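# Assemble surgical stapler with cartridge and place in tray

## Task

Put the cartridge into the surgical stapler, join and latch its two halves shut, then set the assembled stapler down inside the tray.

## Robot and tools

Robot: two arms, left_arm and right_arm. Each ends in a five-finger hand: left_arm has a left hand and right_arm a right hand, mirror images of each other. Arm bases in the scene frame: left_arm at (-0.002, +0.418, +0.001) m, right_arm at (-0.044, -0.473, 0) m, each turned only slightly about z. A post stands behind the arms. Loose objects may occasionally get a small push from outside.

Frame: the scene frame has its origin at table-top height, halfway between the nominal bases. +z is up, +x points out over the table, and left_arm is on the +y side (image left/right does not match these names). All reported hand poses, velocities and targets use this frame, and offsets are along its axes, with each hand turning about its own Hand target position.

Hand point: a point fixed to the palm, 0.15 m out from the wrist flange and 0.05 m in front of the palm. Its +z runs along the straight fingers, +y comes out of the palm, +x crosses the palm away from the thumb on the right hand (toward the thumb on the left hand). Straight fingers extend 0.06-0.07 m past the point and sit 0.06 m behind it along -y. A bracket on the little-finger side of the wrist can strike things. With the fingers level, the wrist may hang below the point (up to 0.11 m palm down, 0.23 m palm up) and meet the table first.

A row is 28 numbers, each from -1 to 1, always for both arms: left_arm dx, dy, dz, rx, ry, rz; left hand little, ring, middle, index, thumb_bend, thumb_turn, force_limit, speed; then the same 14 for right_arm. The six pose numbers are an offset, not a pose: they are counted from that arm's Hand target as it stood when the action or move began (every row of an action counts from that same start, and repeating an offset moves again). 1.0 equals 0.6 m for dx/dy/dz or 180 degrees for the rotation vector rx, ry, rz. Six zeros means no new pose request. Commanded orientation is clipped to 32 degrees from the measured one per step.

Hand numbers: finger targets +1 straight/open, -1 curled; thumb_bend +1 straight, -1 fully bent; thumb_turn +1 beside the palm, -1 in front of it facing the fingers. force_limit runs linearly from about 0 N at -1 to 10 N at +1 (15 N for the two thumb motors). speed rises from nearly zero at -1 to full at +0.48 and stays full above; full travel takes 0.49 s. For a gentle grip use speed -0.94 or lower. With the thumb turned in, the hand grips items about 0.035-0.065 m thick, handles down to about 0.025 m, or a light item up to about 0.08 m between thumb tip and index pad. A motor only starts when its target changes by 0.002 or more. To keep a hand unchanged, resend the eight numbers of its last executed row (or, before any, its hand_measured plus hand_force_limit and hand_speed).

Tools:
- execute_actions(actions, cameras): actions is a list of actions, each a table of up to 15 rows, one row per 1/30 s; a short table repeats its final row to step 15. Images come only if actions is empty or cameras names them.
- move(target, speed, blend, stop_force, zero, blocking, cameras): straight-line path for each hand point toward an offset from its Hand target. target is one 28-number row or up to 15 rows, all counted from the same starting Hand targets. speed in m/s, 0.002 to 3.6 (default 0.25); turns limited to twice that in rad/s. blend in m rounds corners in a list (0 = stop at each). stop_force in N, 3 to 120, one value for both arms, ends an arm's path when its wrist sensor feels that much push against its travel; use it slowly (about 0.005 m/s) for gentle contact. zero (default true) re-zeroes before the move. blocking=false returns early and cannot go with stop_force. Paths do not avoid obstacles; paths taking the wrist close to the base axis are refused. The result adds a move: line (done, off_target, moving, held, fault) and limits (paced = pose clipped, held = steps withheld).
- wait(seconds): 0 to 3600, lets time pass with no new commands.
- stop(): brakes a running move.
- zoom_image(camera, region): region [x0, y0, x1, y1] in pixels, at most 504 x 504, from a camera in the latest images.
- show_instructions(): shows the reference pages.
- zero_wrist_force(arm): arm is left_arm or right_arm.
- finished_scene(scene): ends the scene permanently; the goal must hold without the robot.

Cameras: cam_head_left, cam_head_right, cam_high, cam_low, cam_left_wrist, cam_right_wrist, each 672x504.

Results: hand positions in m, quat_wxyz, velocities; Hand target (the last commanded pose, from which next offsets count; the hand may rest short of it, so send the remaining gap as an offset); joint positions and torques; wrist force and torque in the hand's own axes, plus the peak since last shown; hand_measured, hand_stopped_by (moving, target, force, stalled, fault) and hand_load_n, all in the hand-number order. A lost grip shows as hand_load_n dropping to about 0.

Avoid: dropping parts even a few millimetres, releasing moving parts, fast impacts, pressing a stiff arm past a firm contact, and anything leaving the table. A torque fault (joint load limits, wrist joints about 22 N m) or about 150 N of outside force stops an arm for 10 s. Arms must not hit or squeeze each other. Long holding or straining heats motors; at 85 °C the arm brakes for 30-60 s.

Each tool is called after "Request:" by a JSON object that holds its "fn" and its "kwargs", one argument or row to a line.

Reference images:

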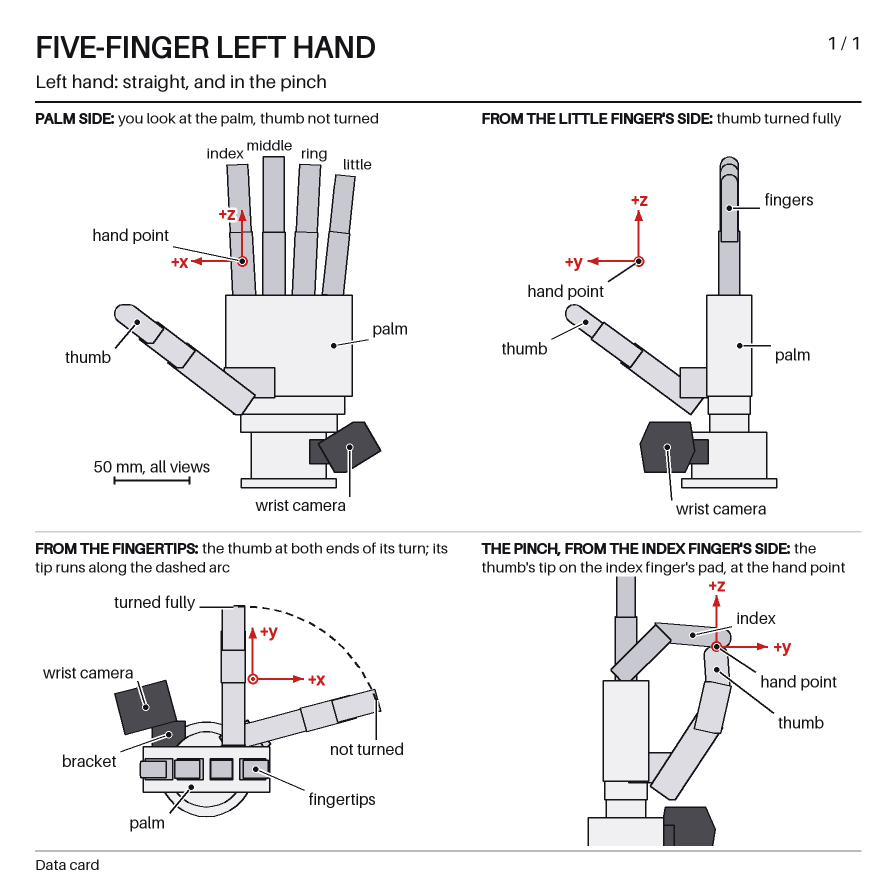

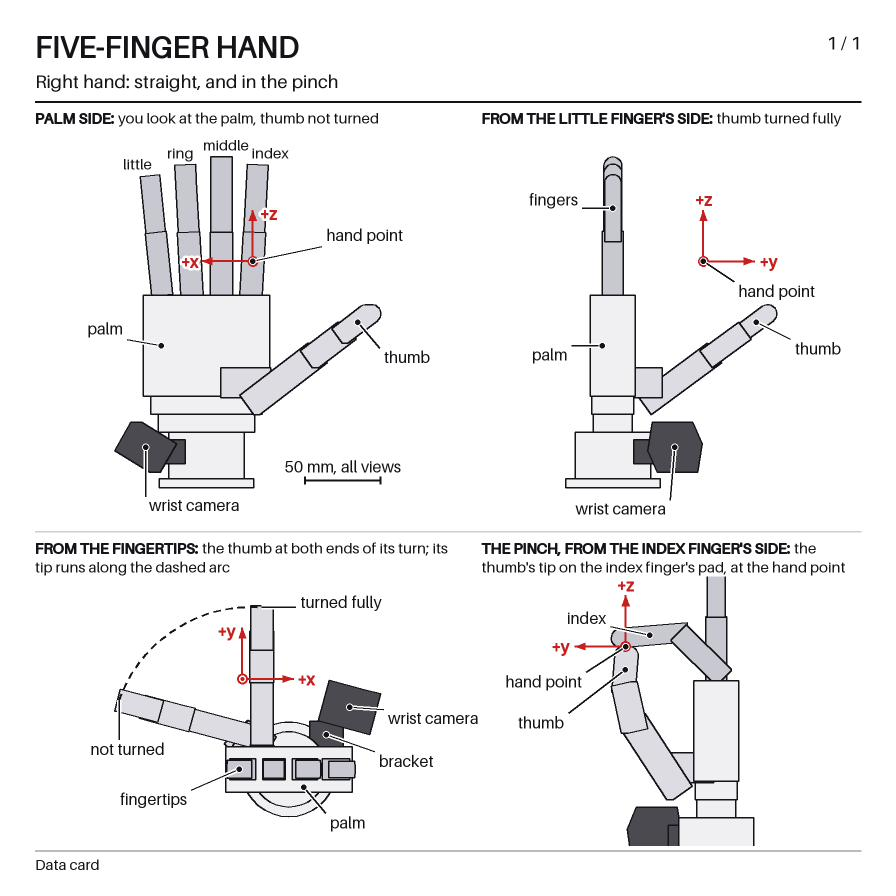

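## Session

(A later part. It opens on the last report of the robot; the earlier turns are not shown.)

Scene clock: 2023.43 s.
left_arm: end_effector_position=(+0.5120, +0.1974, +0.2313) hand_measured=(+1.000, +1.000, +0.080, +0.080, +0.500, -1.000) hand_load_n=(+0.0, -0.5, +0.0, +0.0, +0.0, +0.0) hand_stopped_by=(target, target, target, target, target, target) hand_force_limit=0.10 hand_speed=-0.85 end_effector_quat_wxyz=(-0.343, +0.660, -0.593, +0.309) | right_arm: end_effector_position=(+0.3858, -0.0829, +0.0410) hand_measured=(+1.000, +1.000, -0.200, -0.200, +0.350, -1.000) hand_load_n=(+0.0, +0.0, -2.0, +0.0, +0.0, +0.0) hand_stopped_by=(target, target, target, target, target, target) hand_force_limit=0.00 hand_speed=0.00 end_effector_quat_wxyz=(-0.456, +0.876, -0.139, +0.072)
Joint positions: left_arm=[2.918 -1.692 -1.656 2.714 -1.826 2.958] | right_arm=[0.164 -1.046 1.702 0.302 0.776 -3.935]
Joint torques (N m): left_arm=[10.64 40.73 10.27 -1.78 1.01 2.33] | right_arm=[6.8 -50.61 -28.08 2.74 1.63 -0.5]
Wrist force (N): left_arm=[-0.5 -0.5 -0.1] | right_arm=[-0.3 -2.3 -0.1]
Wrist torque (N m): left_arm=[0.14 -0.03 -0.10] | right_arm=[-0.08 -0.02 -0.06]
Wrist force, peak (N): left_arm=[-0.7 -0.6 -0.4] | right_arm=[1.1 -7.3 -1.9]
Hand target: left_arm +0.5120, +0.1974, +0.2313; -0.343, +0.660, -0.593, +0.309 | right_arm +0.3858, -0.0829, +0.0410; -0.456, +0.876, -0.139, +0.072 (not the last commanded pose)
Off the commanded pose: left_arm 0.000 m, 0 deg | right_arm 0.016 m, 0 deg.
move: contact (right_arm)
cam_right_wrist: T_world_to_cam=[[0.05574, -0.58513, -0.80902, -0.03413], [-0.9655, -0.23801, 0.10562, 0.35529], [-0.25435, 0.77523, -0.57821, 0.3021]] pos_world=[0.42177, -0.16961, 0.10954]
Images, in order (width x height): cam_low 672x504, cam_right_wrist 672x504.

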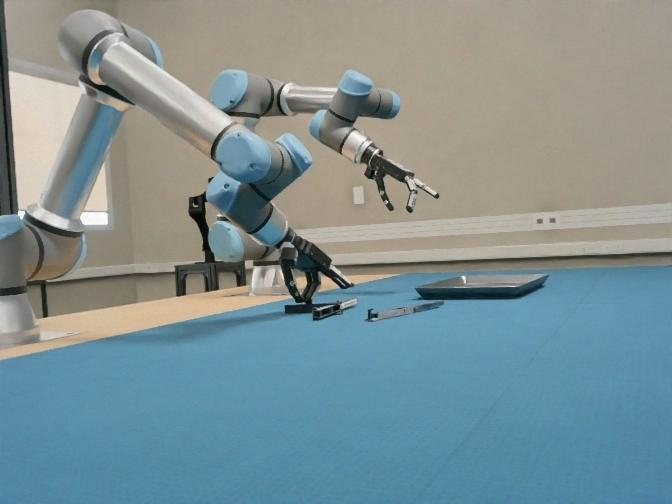

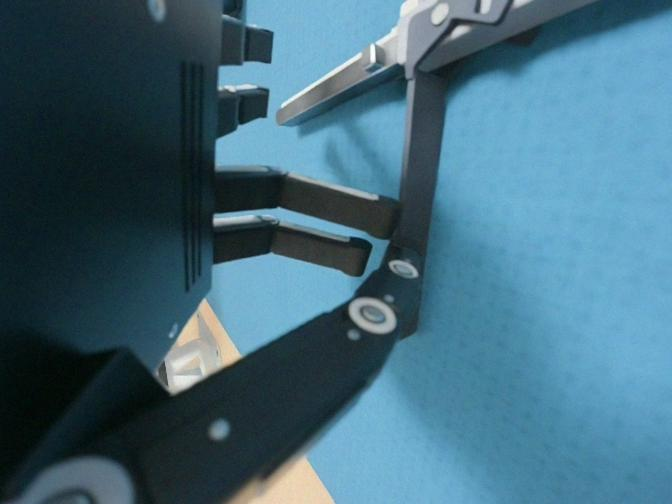

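Request:
{"fn": "move", "kwargs": {
  "target": [
    [0,0,0,0,0,0,1,1,0.08,0.08,0.5,-1,0.1,-0.85,0,0,0.025,0,0,0,1,1,-0.2,-0.2,0.35,-1,0,0],
    [0,0,0,0,0,0,1,1,0.08,0.08,0.5,-1,0.1,-0.85,0.0003,0.0042,0.025,0,0,0.0444,1,1,-0.2,-0.2,0.35,-1,0,0]
  ],
  "speed": 0.03
}}

Request:
{"fn": "move", "kwargs": {
  "target": [
    [0,0,0,0,0,0,1,1,0.08,0.08,0.5,-1,0.1,-0.85,0,0,-0.0542,0,0,0,1,1,-0.2,-0.2,0.35,-1,0,0]
  ],
  "speed": 0.015,
  "stop_force": 3,
  "cameras": ["cam_right_wrist","cam_low"]
}}

Request:
{"fn": "zoom_image", "kwargs": {
  "camera": "cam_right_wrist",
  "region": [280, 100, 480, 320]
}}

Scene clock: 2064.73 s.
left_arm: end_effector_position=(+0.5120, +0.1974, +0.2313) hand_measured=(+1.000, +1.000, +0.080, +0.080, +0.500, -1.000) hand_load_n=(+0.0, +0.5, +0.0, +0.0, +0.0, +0.0) hand_stopped_by=(target, target, target, target, target, target) hand_force_limit=0.10 hand_speed=-0.85 end_effector_quat_wxyz=(-0.343, +0.660, -0.593, +0.309) | right_arm: end_effector_position=(+0.3860, -0.0804, +0.0560) hand_measured=(+1.000, +1.000, -0.200, -0.200, +0.350, -1.000) hand_load_n=(+0.0, -0.5, +0.0, +0.0, +0.0, +0.0) hand_stopped_by=(target, target, target, target, target, target) hand_force_limit=0.00 hand_speed=0.00 end_effector_quat_wxyz=(-0.460, +0.884, -0.078, +0.040)
Joint positions: left_arm=[2.918 -1.692 -1.656 2.714 -1.826 2.958] | right_arm=[0.155 -0.993 1.603 0.489 0.7 -4.123]
Joint torques (N m): left_arm=[10.35 40.38 10.47 -1.74 0.87 2.31] | right_arm=[-9.55 -18.2 -29.27 3.19 -4.22 -1.55]
Wrist force (N): left_arm=[-0.5 -0.4 -0.1] | right_arm=[0.3 1.6 1.3]
Wrist torque (N m): left_arm=[0.15 -0.04 -0.10] | right_arm=[0.12 -0.12 0.09]
Wrist force, peak (N): left_arm=[-0.7 -0.7 -0.2] | right_arm=[0.2 1.7 1.9]
Hand target: left_arm +0.5120, +0.1974, +0.2313; -0.343, +0.660, -0.593, +0.309 | right_arm +0.3860, -0.0804, +0.0560; -0.460, +0.884, -0.077, +0.040
Off the commanded pose: left_arm 0.000 m, 0 deg | right_arm 0.000 m, 0 deg.
move: done

Scene clock: 2067.33 s.
left_arm: end_effector_position=(+0.5120, +0.1974, +0.2313) hand_measured=(+1.000, +1.000, +0.080, +0.080, +0.500, -1.000) hand_load_n=(+0.0, +0.0, +0.0, +0.0, +0.0, +0.0) hand_stopped_by=(target, target, target, target, target, target) hand_force_limit=0.10 hand_speed=-0.85 end_effector_quat_wxyz=(-0.343, +0.660, -0.593, +0.309) | right_arm: end_effector_position=(+0.3859, -0.0804, +0.0358) hand_measured=(+1.000, +1.000, -0.200, -0.200, +0.350, -1.000) hand_load_n=(+0.0, +0.0, +0.0, +0.0, -1.5, +0.0) hand_stopped_by=(target, target, target, target, target, target) hand_force_limit=0.00 hand_speed=0.00 end_effector_quat_wxyz=(-0.460, +0.884, -0.077, +0.040)
Joint positions: left_arm=[2.918 -1.692 -1.656 2.714 -1.826 2.958] | right_arm=[0.155 -0.965 1.617 0.446 0.699 -4.123]
Joint torques (N m): left_arm=[10.74 41.77 11.27 -1.77 0.77 2.39] | right_arm=[-5.24 -53.28 -28.33 2.99 1.65 -1.12]
Wrist force (N): left_arm=[-0.6 -0.5 -0.3] | right_arm=[0.4 -0.9 -0.4]
Wrist torque (N m): left_arm=[0.14 -0.02 -0.11] | right_arm=[0.01 -0.11 0.08]
Wrist force, peak (N): left_arm=[-0.8 -0.6 -0.2] | right_arm=[-0.2 -3.7 -3.9]
Hand target: left_arm +0.5120, +0.1974, +0.2313; -0.343, +0.660, -0.593, +0.309 | right_arm +0.3860, -0.0804, +0.0358; -0.460, +0.884, -0.077, +0.040 (not the last commanded pose)
Off the commanded pose: left_arm 0.000 m, 0 deg | right_arm 0.012 m, 0 deg.
move: contact (right_arm)
cam_right_wrist: T_world_to_cam=[[0.13656, -0.57169, -0.80902, -0.06703], [-0.92303, -0.36996, 0.10562, 0.32955], [-0.35969, 0.73233, -0.57821, 0.33444]] pos_world=[0.43363, -0.16131, 0.10434]
Images, in order (width x height): cam_low 672x504, cam_right_wrist 672x504.

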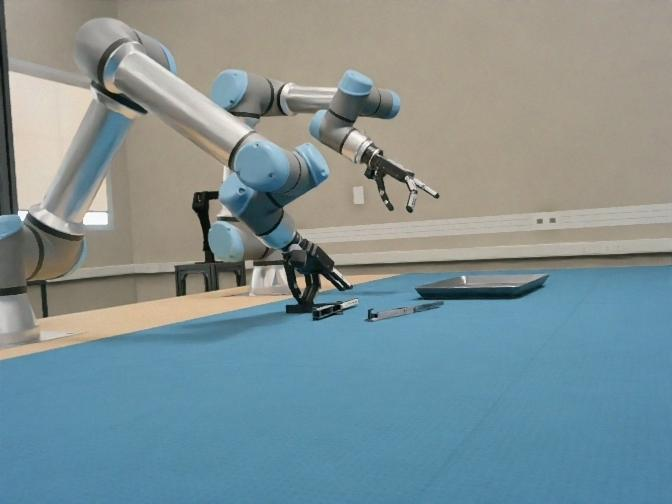

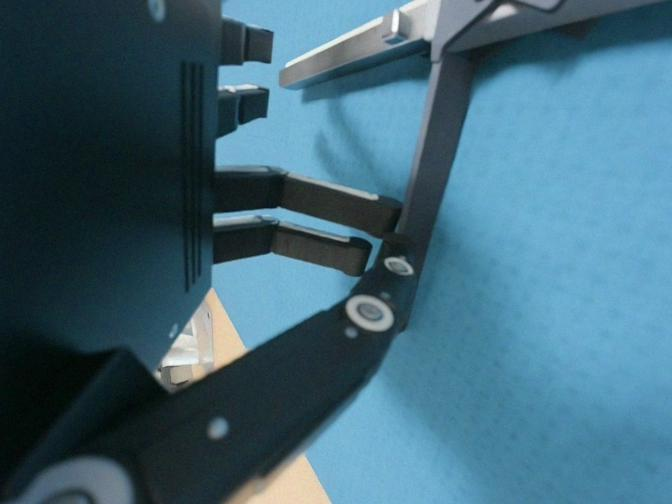

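Scaled by 2.291 from the camera's image (finer frame: 960x720).

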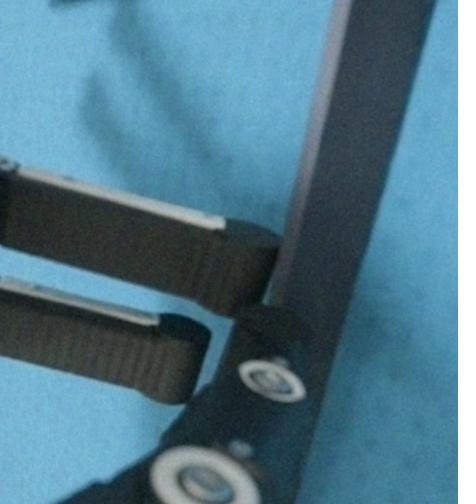

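Request:
{"fn": "move", "kwargs": {
  "target": [
    [0,0,0,0,0,0,1,1,0.08,0.08,0.5,-1,0.1,-0.85,0,0,0.025,0,0,0,1,1,-0.1,-0.1,0.45,-1,0,0],
    [0,0,0,0,0,0,1,1,0.08,0.08,0.5,-1,0.1,-0.85,0,-0.006,0.025,0,0,0,1,1,-0.1,-0.1,0.45,-1,0,0]
  ],
  "speed": 0.03
}}

Request:
{"fn": "move", "kwargs": {
  "target": [
    [0,0,0,0,0,0,1,1,0.08,0.08,0.5,-1,0.1,-0.85,0,0,-0.0413,0,0,0,1,1,-0.1,-0.1,0.45,-1,0,0]
  ],
  "speed": 0.015,
  "stop_force": 3,
  "cameras": ["cam_right_wrist","cam_low"]
}}

Request:
{"fn": "zoom_image", "kwargs": {
  "camera": "cam_right_wrist",
  "region": [280, 100, 480, 320]
}}

Request:
{"fn": "zoom_image", "kwargs": {
  "camera": "cam_low",
  "region": [260, 220, 380, 330]
}}

Scene clock: 2086.23 s.
left_arm: end_effector_position=(+0.5120, +0.1974, +0.2313) hand_measured=(+1.000, +1.000, +0.080, +0.080, +0.500, -1.000) hand_load_n=(+0.0, +0.0, +0.0, +0.0, +0.0, +0.0) hand_stopped_by=(target, target, target, target, target, target) hand_force_limit=0.10 hand_speed=-0.85 end_effector_quat_wxyz=(-0.343, +0.660, -0.593, +0.309) | right_arm: end_effector_position=(+0.3860, -0.0839, +0.0508) hand_measured=(+1.000, +1.000, -0.100, -0.100, +0.450, -1.000) hand_load_n=(+0.0, +0.0, +0.0, +0.0, +0.0, +0.0) hand_stopped_by=(target, target, target, target, target, target) hand_force_limit=0.00 hand_speed=0.00 end_effector_quat_wxyz=(-0.460, +0.884, -0.077, +0.040)
Joint positions: left_arm=[2.918 -1.692 -1.656 2.714 -1.826 2.958] | right_arm=[0.148 -0.988 1.611 0.482 0.696 -4.133]
Joint torques (N m): left_arm=[10.46 41.79 11.03 -1.77 0.97 2.29] | right_arm=[-8.58 -54.73 -3.72 3.22 -4.09 -1.4]
Wrist force (N): left_arm=[-0.6 -0.6 -0.1] | right_arm=[0.4 1.9 1.6]
Wrist torque (N m): left_arm=[0.12 -0.02 -0.11] | right_arm=[0.15 -0.15 0.10]
Wrist force, peak (N): left_arm=[-0.7 -0.7 -0.1] | right_arm=[0.4 1.9 1.6]
Hand target: left_arm +0.5120, +0.1974, +0.2313; -0.343, +0.660, -0.593, +0.309 | right_arm +0.3860, -0.0840, +0.0508; -0.460, +0.884, -0.077, +0.040
Off the commanded pose: left_arm 0.000 m, 0 deg | right_arm 0.000 m, 0 deg.
move: done

Scene clock: 2088.83 s.
left_arm: end_effector_position=(+0.5120, +0.1974, +0.2313) hand_measured=(+1.000, +1.000, +0.080, +0.080, +0.500, -1.000) hand_load_n=(+0.0, +0.0, +0.0, +0.0, +0.0, +0.0) hand_stopped_by=(target, target, target, target, target, target) hand_force_limit=0.10 hand_speed=-0.85 end_effector_quat_wxyz=(-0.343, +0.660, -0.593, +0.309) | right_arm: end_effector_position=(+0.3860, -0.0840, +0.0260) hand_measured=(+1.000, +1.000, -0.100, -0.100, +0.450, -1.000) hand_load_n=(+0.0, -0.5, +0.0, +0.0, +0.5, +0.0) hand_stopped_by=(target, target, target, target, target, target) hand_force_limit=0.00 hand_speed=0.00 end_effector_quat_wxyz=(-0.460, +0.884, -0.077, +0.040)
Joint positions: left_arm=[2.918 -1.692 -1.656 2.714 -1.826 2.958] | right_arm=[0.148 -0.952 1.628 0.43 0.696 -4.134]
Joint torques (N m): left_arm=[10.29 40.39 11.12 -1.71 1.05 2.19] | right_arm=[-7.56 -17.18 -3.36 0.09 -3.14 1.24]
Wrist force (N): left_arm=[-0.6 -0.6 -0.2] | right_arm=[0.2 -0.2 1.1]
Wrist torque (N m): left_arm=[0.13 -0.03 -0.10] | right_arm=[0.03 -0.11 0.04]
Wrist force, peak (N): left_arm=[-0.8 -0.5 -0.3] | right_arm=[0.6 1.7 1.7]
Hand target: left_arm +0.5120, +0.1974, +0.2313; -0.343, +0.660, -0.593, +0.309 | right_arm +0.3860, -0.0840, +0.0260; -0.460, +0.884, -0.077, +0.040
Off the commanded pose: left_arm 0.000 m, 0 deg | right_arm 0.000 m, 0 deg.
move: done
cam_right_wrist: T_world_to_cam=[[0.13656, -0.57169, -0.80902, -0.07701], [-0.92303, -0.36996, 0.10562, 0.32926], [-0.35969, 0.73233, -0.57821, 0.33141]] pos_world=[0.43363, -0.16491, 0.09454]
Images, in order (width x height): cam_low 672x504, cam_right_wrist 672x504.

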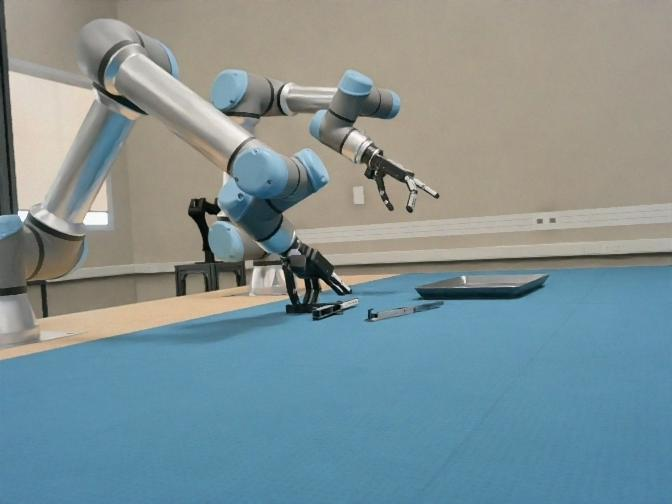

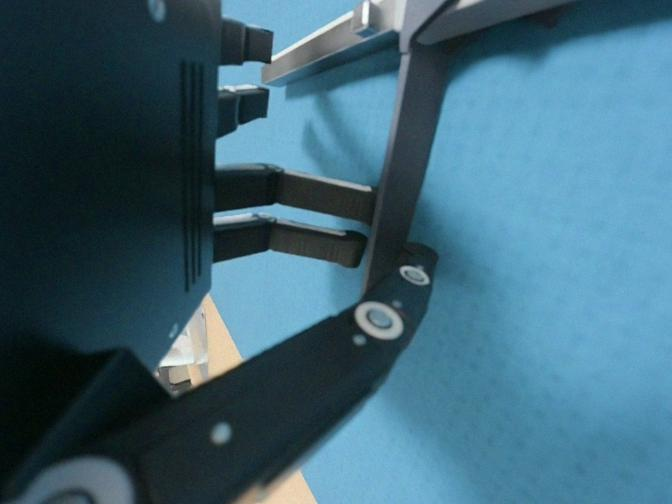

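Scaled by 2.291 from the camera's image (finer frame: 960x720).

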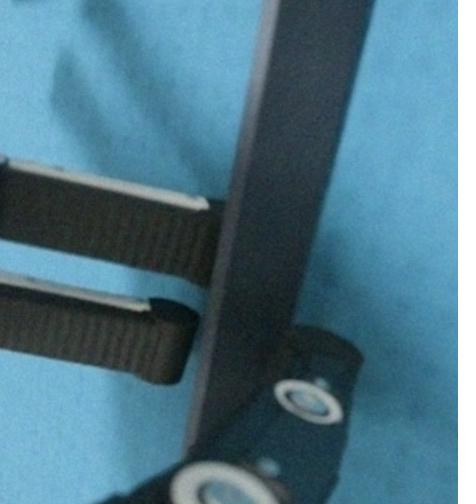

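Scaled by 4.200 from the camera's image (finer frame: 960x720).

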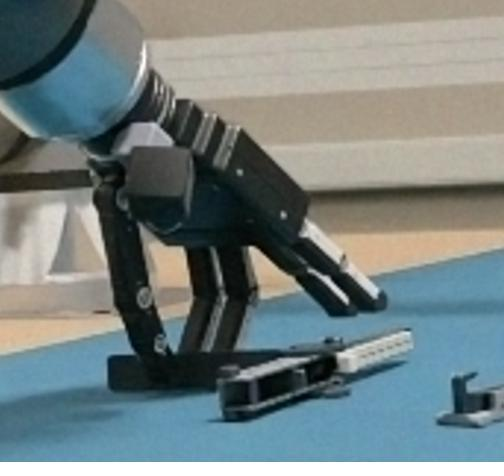

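Request:
{"fn": "move", "kwargs": {
  "target": [0,0,0,0,0,0,1,1,0.08,0.08,0.5,-1,0.1,-0.85,0,0,0,0,0,0,1,1,-0.7,-0.7,0.36,-1,-0.3,-0.88],
  "cameras": ["cam_right_wrist","cam_low"]
}}

Request:
{"fn": "zoom_image", "kwargs": {
  "camera": "cam_right_wrist",
  "region": [280, 100, 480, 320]
}}

Scene clock: 2095.73 s.
left_arm: end_effector_position=(+0.5120, +0.1974, +0.2313) hand_measured=(+1.000, +1.000, +0.080, +0.080, +0.500, -1.000) hand_load_n=(+0.0, +0.0, +0.0, +0.0, +0.0, +0.0) hand_stopped_by=(target, target, target, target, target, target) hand_force_limit=0.10 hand_speed=-0.85 end_effector_quat_wxyz=(-0.343, +0.660, -0.593, +0.309) | right_arm: end_effector_position=(+0.3859, -0.0840, +0.0260) hand_measured=(+1.000, +1.000, -0.244, -0.354, +0.362, -1.000) hand_load_n=(+0.0, +0.0, +0.0, +4.0, +4.0, +0.0) hand_stopped_by=(target, target, force, force, target, target) hand_force_limit=-0.30 hand_speed=-0.88 end_effector_quat_wxyz=(-0.460, +0.884, -0.077, +0.040)
Joint positions: left_arm=[2.918 -1.692 -1.656 2.714 -1.826 2.958] | right_arm=[0.148 -0.952 1.628 0.43 0.696 -4.134]
Joint torques (N m): left_arm=[10.04 40.82 12.09 -1.73 0.92 2.19] | right_arm=[0.8 -22.05 -5.53 0.57 1.56 1.43]
Wrist force (N): left_arm=[-0.5 -0.3 -0.1] | right_arm=[0.2 1.7 1.0]
Wrist torque (N m): left_arm=[0.17 -0.04 -0.11] | right_arm=[0.13 -0.09 0.10]
Wrist force, peak (N): left_arm=[-0.7 -0.6 -0.3] | right_arm=[0.4 1.7 1.8]
Hand target: left_arm +0.5120, +0.1974, +0.2313; -0.343, +0.660, -0.593, +0.309 | right_arm +0.3860, -0.0840, +0.0260; -0.460, +0.884, -0.077, +0.040
Off the commanded pose: left_arm 0.000 m, 0 deg | right_arm 0.000 m, 0 deg.
move: done
cam_right_wrist: T_world_to_cam=[[0.13649, -0.57172, -0.80902, -0.07699], [-0.92304, -0.36991, 0.10569, 0.32926], [-0.35969, 0.73233, -0.57821, 0.33141]] pos_world=[0.43363, -0.16491, 0.09454]
Images, in order (width x height): cam_low 672x504, cam_right_wrist 672x504.

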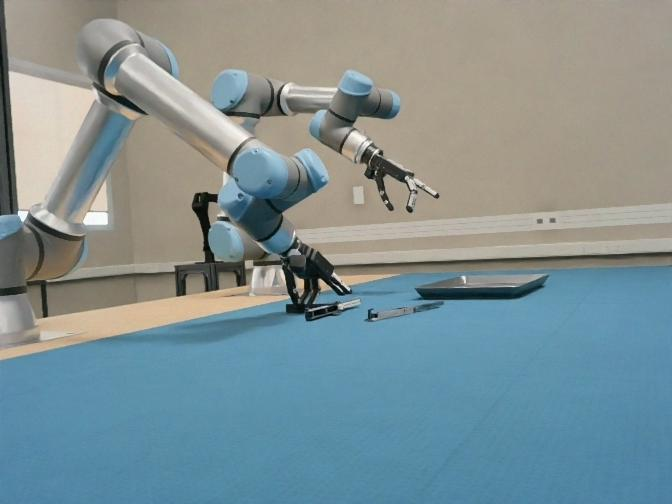

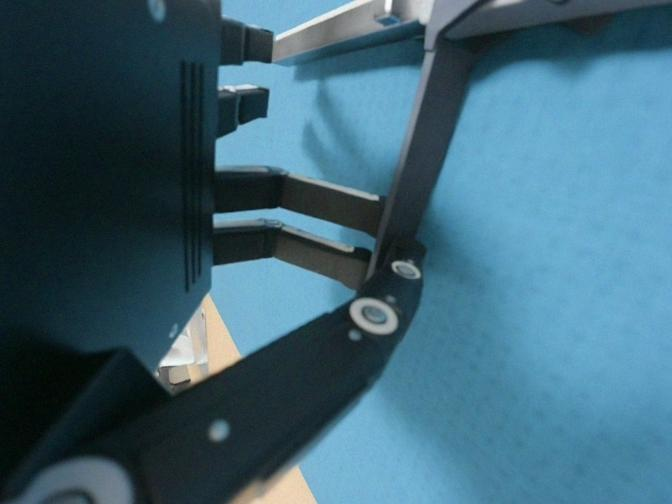

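Scaled by 2.291 from the camera's image (finer frame: 960x720).

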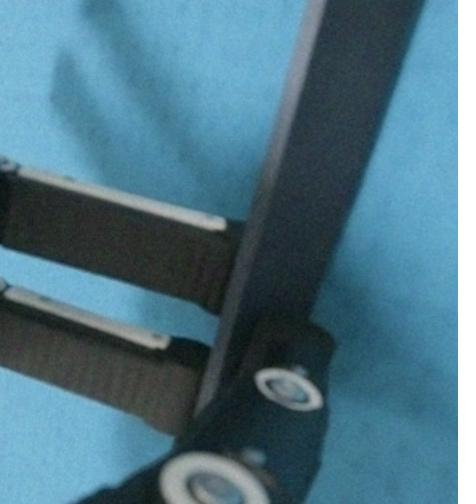

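Request:
{"fn": "move", "kwargs": {
  "target": [0,0,0,0,0,0,1,1,0.08,0.08,0.5,-1,0.1,-0.85,0,0,0,0,0,0,1,1,-0.72,-0.72,0.36,-1,0.3,-0.9]
}}

Scene clock: 2099.23 s.
left_arm: end_effector_position=(+0.5120, +0.1974, +0.2313) hand_measured=(+1.000, +1.000, +0.080, +0.080, +0.500, -1.000) hand_load_n=(+0.0, +0.0, +0.0, +0.0, +0.0, +0.0) hand_stopped_by=(target, target, target, target, target, target) hand_force_limit=0.10 hand_speed=-0.85 end_effector_quat_wxyz=(-0.343, +0.660, -0.593, +0.309) | right_arm: end_effector_position=(+0.3859, -0.0840, +0.0260) hand_measured=(+1.000, +1.000, -0.288, -0.370, +0.362, -1.000) hand_load_n=(+0.0, +0.0, +3.5, +7.0, +8.5, +0.0) hand_stopped_by=(target, target, force, force, target, target) hand_force_limit=0.30 hand_speed=-0.90 end_effector_quat_wxyz=(-0.460, +0.884, -0.077, +0.040)
Joint positions: left_arm=[2.918 -1.692 -1.656 2.714 -1.826 2.958] | right_arm=[0.148 -0.952 1.628 0.43 0.696 -4.134]
Joint torques (N m): left_arm=[10.94 41.46 10.48 -1.71 0.97 2.21] | right_arm=[3.77 -33.59 -13.84 1.59 1.44 1.32]
Wrist force (N): left_arm=[-0.5 -0.5 -0.1] | right_arm=[0.7 1.0 1.0]
Wrist torque (N m): left_arm=[0.14 -0.04 -0.10] | right_arm=[0.01 -0.16 0.09]
Wrist force, peak (N): left_arm=[-0.7 -0.6 -0.1] | right_arm=[0.9 2.1 1.2]
Hand target: left_arm +0.5120, +0.1974, +0.2313; -0.343, +0.660, -0.593, +0.309 | right_arm +0.3860, -0.0840, +0.0260; -0.460, +0.884, -0.077, +0.040
Off the commanded pose: left_arm 0.000 m, 0 deg | right_arm 0.000 m, 0 deg.
move: done

Request:
{"fn": "move", "kwargs": {
  "target": [
    [0,0,0,0,0,0,1,1,0.08,0.08,0.5,-1,0.1,-0.85,0.0115,0.0007,0.0415,-0.0051,0.0832,0,1,1,-0.72,-0.72,0.36,-1,0.3,-0.9],
    [0,0,0,0,0,0,1,1,0.08,0.08,0.5,-1,0.1,-0.85,0.0334,0.002,0.0785,-0.0102,0.1663,0,1,1,-0.72,-0.72,0.36,-1,0.3,-0.9]
  ],
  "speed": 0.03,
  "blend": [0.01,0],
  "cameras": ["cam_right_wrist","cam_low","cam_left_wrist","cam_high"]
}}

Request:
{"fn": "zoom_image", "kwargs": {
  "camera": "cam_low",
  "region": [260, 220, 380, 330]
}}

Scene clock: 2125.50 s.
left_arm: end_effector_position=(+0.5120, +0.1974, +0.2313) hand_measured=(+1.000, +1.000, +0.080, +0.080, +0.500, -1.000) hand_load_n=(+0.5, +0.0, +0.0, +0.0, +0.0, +0.0) hand_stopped_by=(target, target, target, target, target, target) hand_force_limit=0.10 hand_speed=-0.85 end_effector_quat_wxyz=(-0.343, +0.660, -0.593, +0.309) | right_arm: end_effector_position=(+0.4060, -0.0828, +0.0731) hand_measured=(+1.000, +1.000, -0.288, -0.370, +0.362, -1.000) hand_load_n=(+0.0, +0.0, +3.0, +6.0, +9.0, +0.0) hand_stopped_by=(target, target, force, force, target, target) hand_force_limit=0.30 hand_speed=-0.90 end_effector_quat_wxyz=(-0.411, +0.871, -0.193, -0.188)
Joint positions: left_arm=[2.918 -1.692 -1.656 2.714 -1.826 2.958] | right_arm=[0.123 -0.671 1.175 1.139 0.636 -4.154]
Joint torques (N m): left_arm=[10.3 40.77 10.69 -1.52 0.86 2] | right_arm=[-8.72 -26.08 -29.31 4.3 -4.53 -1.38]
Wrist force (N): left_arm=[-0.5 -0.5 -0.2] | right_arm=[1.5 0.9 1.6]
Wrist torque (N m): left_arm=[0.15 -0.03 -0.10] | right_arm=[0.03 -0.22 0.05]
Wrist force, peak (N): left_arm=[-0.7 -0.6 -0.4] | right_arm=[1.8 1.5 1.8]
Hand target: left_arm +0.5120, +0.1974, +0.2313; -0.343, +0.660, -0.593, +0.309 | right_arm +0.4060, -0.0828, +0.0731; -0.411, +0.871, -0.193, -0.188
Off the commanded pose: left_arm 0.000 m, 0 deg | right_arm 0.000 m, 0 deg.
move: done
cam_left_wrist: T_world_to_cam=[[0.56978, -0.22748, 0.78969, -0.43472], [-0.44435, -0.89362, 0.0632, 0.39297], [0.6913, -0.38691, -0.61025, -0.02551]] pos_world=[0.43995, 0.24241, 0.30289]
cam_right_wrist: T_world_to_cam=[[-0.2805, -0.59725, -0.7514, 0.12199], [-0.74431, -0.35895, 0.56317, 0.23819], [-0.60607, 0.71725, -0.34386, 0.44661]] pos_world=[0.48218, -0.16197, 0.11109]
Images, in order (width x height): cam_high 672x504, cam_low 672x504, cam_left_wrist 672x504, cam_right_wrist 672x504.

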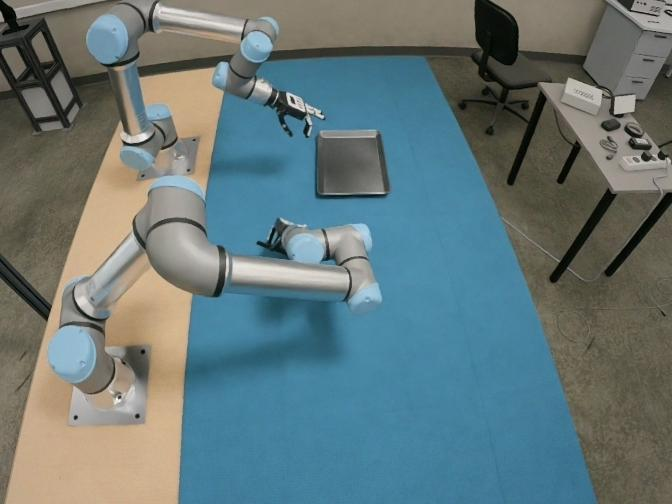

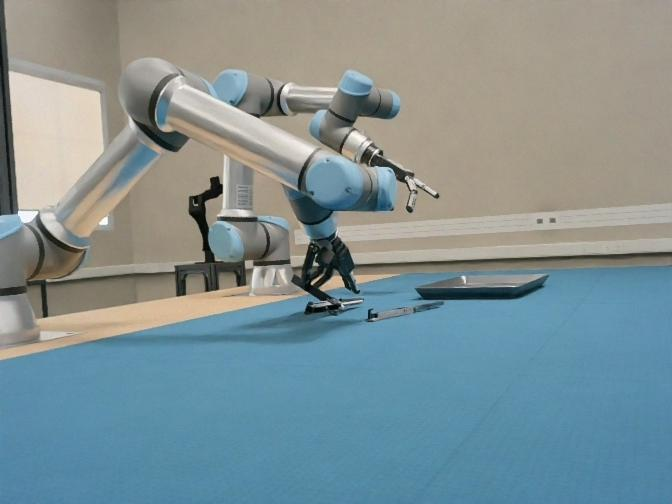

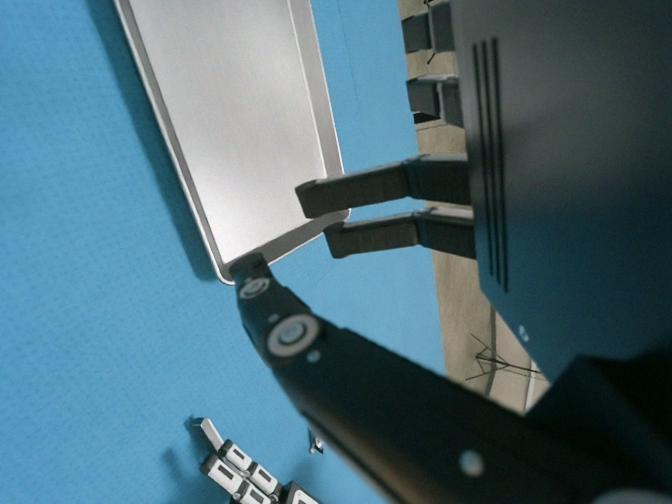

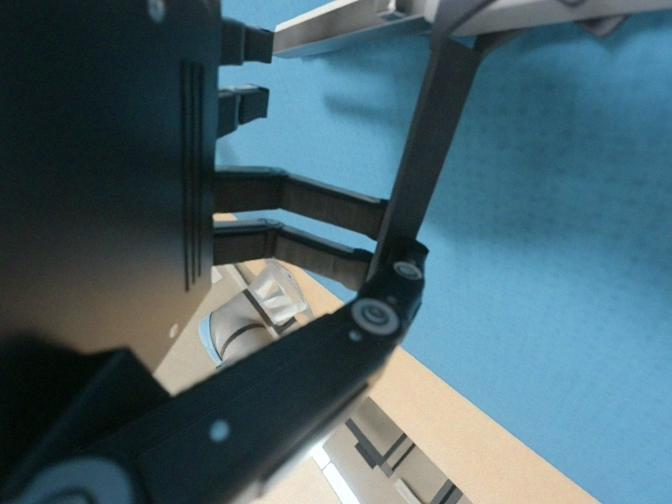

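Scaled by 4.200 from the camera's image (finer frame: 960x720).

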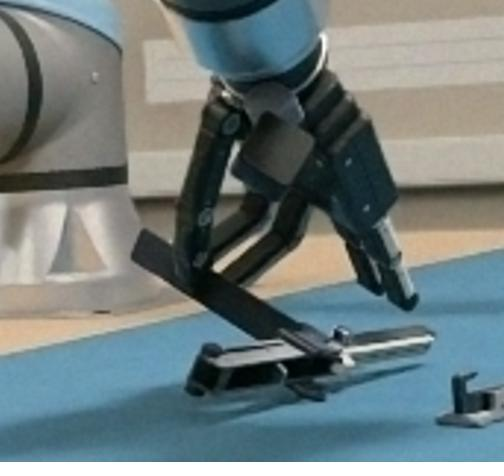

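Request:
{"fn": "move", "kwargs": {
  "target": [
    [0,0,0,0,0,0,1,1,0.08,0.08,0.5,-1,0.1,-0.85,0.0308,0.0019,0.0302,-0.0051,0.0832,0,1,1,-0.72,-0.72,0.36,-1,0.3,-0.9],
    [0,0,0,0,0,0,1,1,0.08,0.08,0.5,-1,0.1,-0.85,0.0682,0.0042,0.0513,-0.0102,0.1663,0,1,1,-0.72,-0.72,0.36,-1,0.3,-0.9]
  ],
  "speed": 0.03,
  "blend": [0.01,0],
  "cameras": ["cam_right_wrist","cam_low","cam_left_wrist","cam_high"]
}}

Request:
{"fn": "zoom_image", "kwargs": {
  "camera": "cam_low",
  "region": [260, 220, 380, 330]
}}

Scene clock: 2141.27 s.
left_arm: end_effector_position=(+0.5120, +0.1974, +0.2313) hand_measured=(+1.000, +1.000, +0.080, +0.080, +0.500, -1.000) hand_load_n=(+0.0, +0.0, +0.0, +0.0, +0.0, +0.0) hand_stopped_by=(target, target, target, target, target, target) hand_force_limit=0.10 hand_speed=-0.85 end_effector_quat_wxyz=(-0.343, +0.660, -0.593, +0.309) | right_arm: end_effector_position=(+0.4469, -0.0802, +0.1039) hand_measured=(+1.000, +1.000, -0.288, -0.370, +0.362, -1.000) hand_load_n=(-0.5, +0.0, +2.5, +6.0, +9.0, +0.0) hand_stopped_by=(target, target, force, force, target, target) hand_force_limit=0.30 hand_speed=-0.90 end_effector_quat_wxyz=(-0.333, +0.799, -0.295, -0.404)
Joint positions: left_arm=[2.918 -1.692 -1.656 2.714 -1.826 2.958] | right_arm=[0.107 -0.312 0.686 1.833 0.598 -4.207]
Joint torques (N m): left_arm=[10.85 41.2 10.54 -1.64 0.71 1.93] | right_arm=[-8.11 -32.73 -32.15 4.46 -4.21 -1.26]
Wrist force (N): left_arm=[-0.7 -0.4 -0.1] | right_arm=[2.1 0.1 1.5]
Wrist torque (N m): left_arm=[0.15 0.00 -0.12] | right_arm=[-0.04 -0.28 0.11]
Wrist force, peak (N): left_arm=[-0.7 -0.6 -0.4] | right_arm=[1.8 1.2 1.8]
Hand target: left_arm +0.5120, +0.1974, +0.2313; -0.343, +0.660, -0.593, +0.309 | right_arm +0.4469, -0.0802, +0.1039; -0.333, +0.799, -0.295, -0.404
Off the commanded pose: left_arm 0.000 m, 0 deg | right_arm 0.000 m, 0 deg.
move: done
cam_left_wrist: T_world_to_cam=[[0.56978, -0.22748, 0.78969, -0.43472], [-0.44435, -0.89362, 0.0632, 0.39297], [0.6913, -0.38691, -0.61025, -0.02551]] pos_world=[0.43995, 0.24241, 0.30289]
cam_right_wrist: T_world_to_cam=[[-0.61309, -0.61764, -0.49258, 0.27826], [-0.36114, -0.33543, 0.87009, 0.05091], [-0.70264, 0.71134, -0.01741, 0.48894]] pos_world=[0.53253, -0.15886, 0.10128]
Images, in order (width x height): cam_high 672x504, cam_low 672x504, cam_left_wrist 672x504, cam_right_wrist 672x504.

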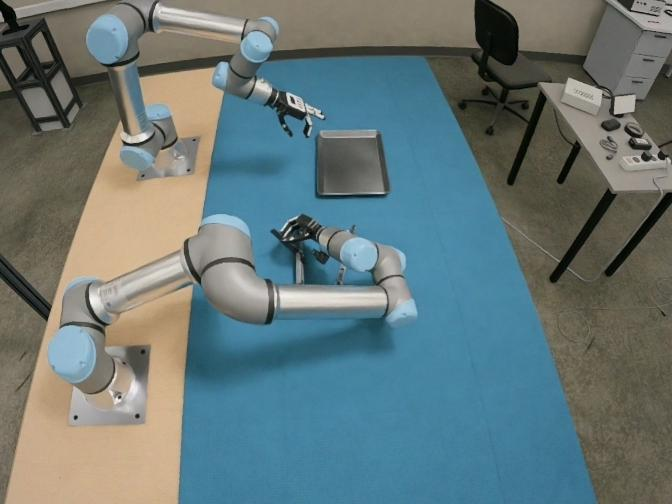

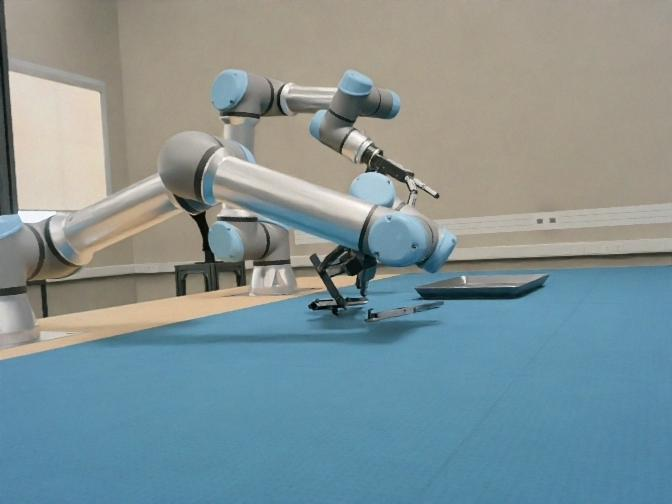

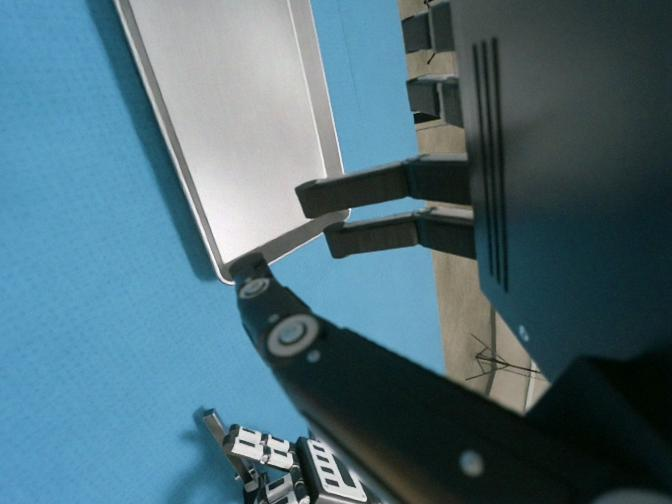

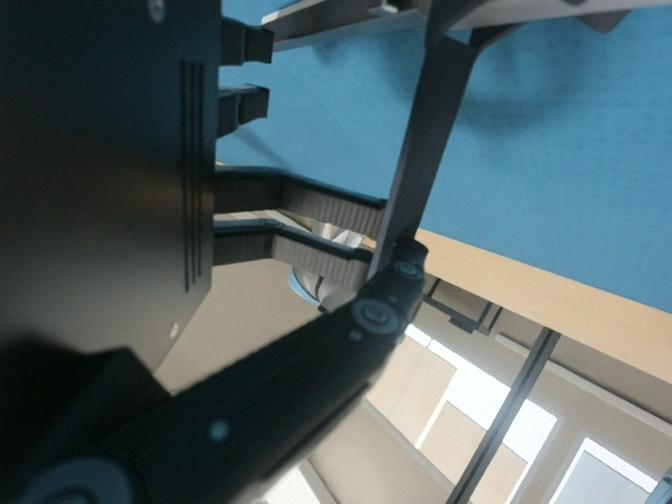

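Scaled by 4.200 from the camera's image (finer frame: 960x720).

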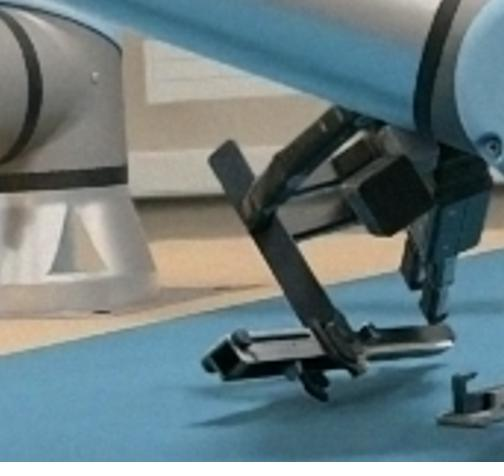

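Request:
{"fn": "move", "kwargs": {
  "target": [
    [0,0,0,0,0,0,1,1,0.08,0.08,0.5,-1,0.1,-0.85,0.03,0.0019,0.06,-0.0051,0.0832,0,1,1,-0.72,-0.72,0.36,-1,0.3,-0.9],
    [0,0,0,0,0,0,1,1,0.08,0.08,0.5,-1,0.1,-0.85,0.06,0.0042,0.1,-0.0102,0.1663,0,1,1,-0.72,-0.72,0.36,-1,0.3,-0.9]
  ],
  "speed": 0.03,
  "blend": [0.01,0],
  "cameras": ["all"]
}}

Request:
{"fn": "zoom_image", "kwargs": {
  "camera": "cam_low",
  "region": [260, 200, 420, 330]
}}

Scene clock: 2167.90 s.
left_arm: end_effector_position=(+0.5120, +0.1974, +0.2313) hand_measured=(+1.000, +1.000, +0.080, +0.080, +0.500, -1.000) hand_load_n=(+0.0, +0.0, +0.0, +0.0, +0.0, +0.0) hand_stopped_by=(target, target, target, target, target, target) hand_force_limit=0.10 hand_speed=-0.85 end_effector_quat_wxyz=(-0.343, +0.660, -0.593, +0.309) | right_arm: end_effector_position=(+0.4829, -0.0777, +0.1639) hand_measured=(+1.000, +1.000, -0.288, -0.370, +0.362, -1.000) hand_load_n=(+0.0, +0.0, +5.5, +2.5, +9.0, +0.0) hand_stopped_by=(target, target, force, force, target, target) hand_force_limit=0.30 hand_speed=-0.90 end_effector_quat_wxyz=(-0.233, +0.673, -0.378, -0.592)
Joint positions: left_arm=[2.918 -1.692 -1.656 2.714 -1.826 2.958] | right_arm=[0.1 -0.124 0.473 2.433 0.579 -4.272]
Joint torques (N m): left_arm=[10.33 40.03 11.02 -1.53 0.65 1.72] | right_arm=[-9.25 -35.19 -5.29 3.82 -3.48 -1.28]
Wrist force (N): left_arm=[-0.6 -0.7 -0.2] | right_arm=[3.4 -1.2 2.0]
Wrist torque (N m): left_arm=[0.12 -0.03 -0.10] | right_arm=[-0.13 -0.33 0.04]
Wrist force, peak (N): left_arm=[-0.6 -0.7 -0.4] | right_arm=[3.8 -0.8 2.5]
Hand target: left_arm +0.5120, +0.1974, +0.2313; -0.343, +0.660, -0.593, +0.309 | right_arm +0.4829, -0.0777, +0.1639; -0.233, +0.673, -0.378, -0.592
Off the commanded pose: left_arm 0.000 m, 0 deg | right_arm 0.000 m, 0 deg.
move: done
cam_left_wrist: T_world_to_cam=[[0.56978, -0.22748, 0.78969, -0.43472], [-0.44435, -0.89362, 0.0632, 0.39297], [0.6913, -0.38691, -0.61025, -0.02551]] pos_world=[0.43995, 0.24241, 0.30289]
cam_right_wrist: T_world_to_cam=[[-0.77199, -0.6274, -0.10199, 0.34334], [0.12376, -0.30574, 0.94404, -0.23137], [-0.62348, 0.71616, 0.31367, 0.42131]] pos_world=[0.55637, -0.15706, 0.12129]

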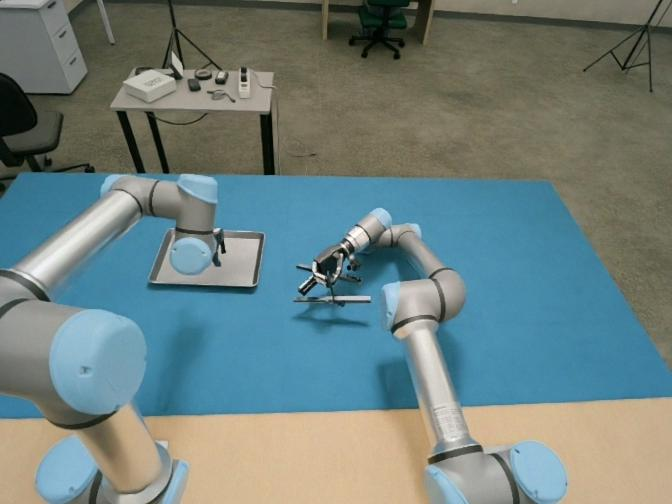

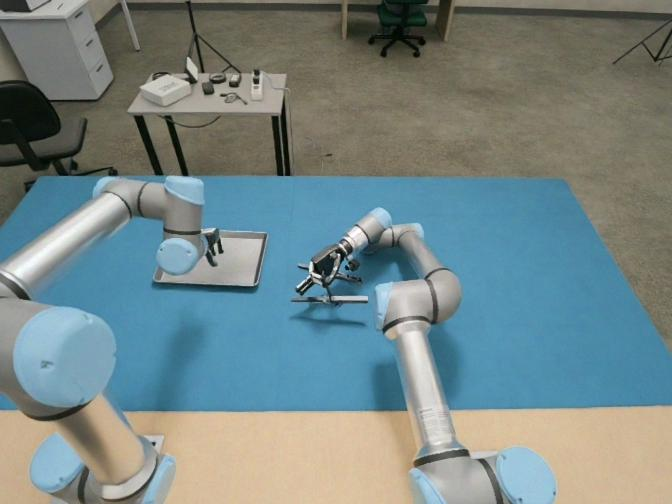

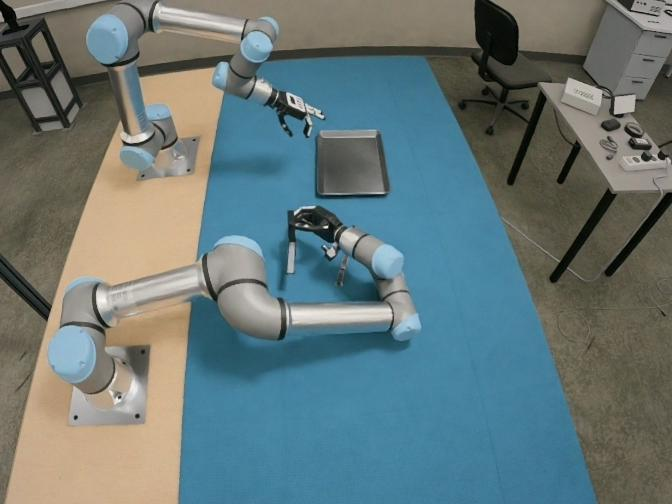

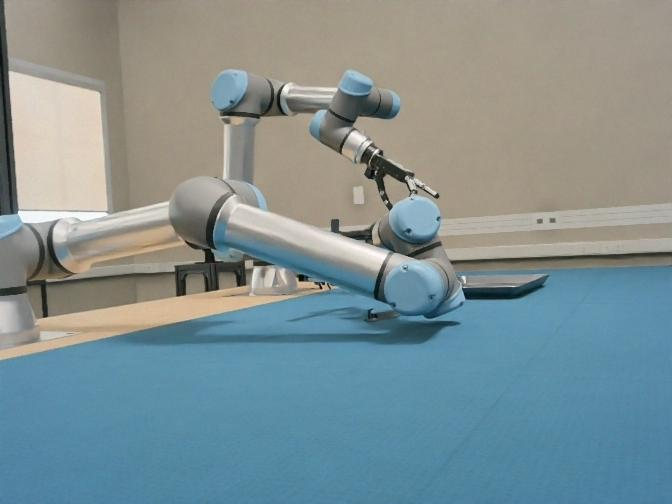

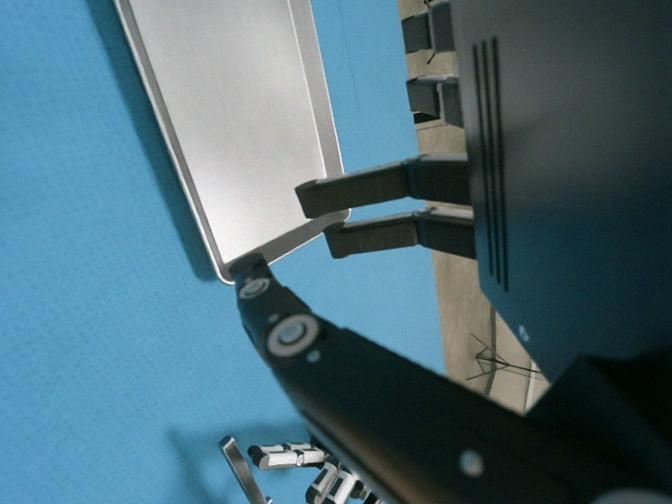

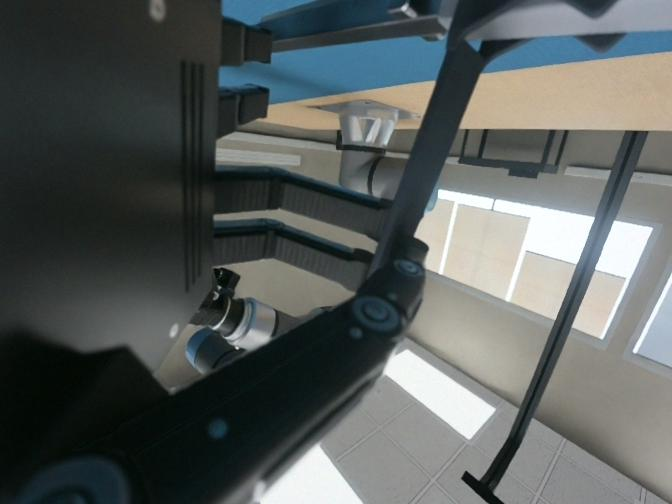

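Scaled by 3.150 from the camera's image (finer frame: 960x720).

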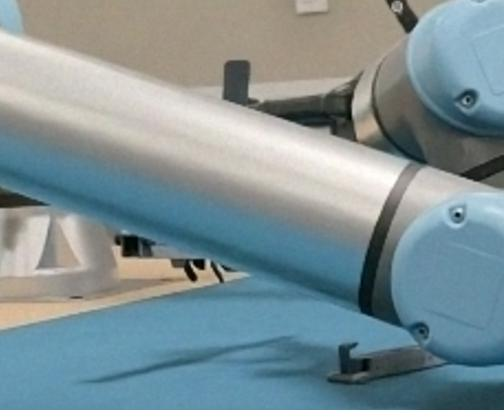

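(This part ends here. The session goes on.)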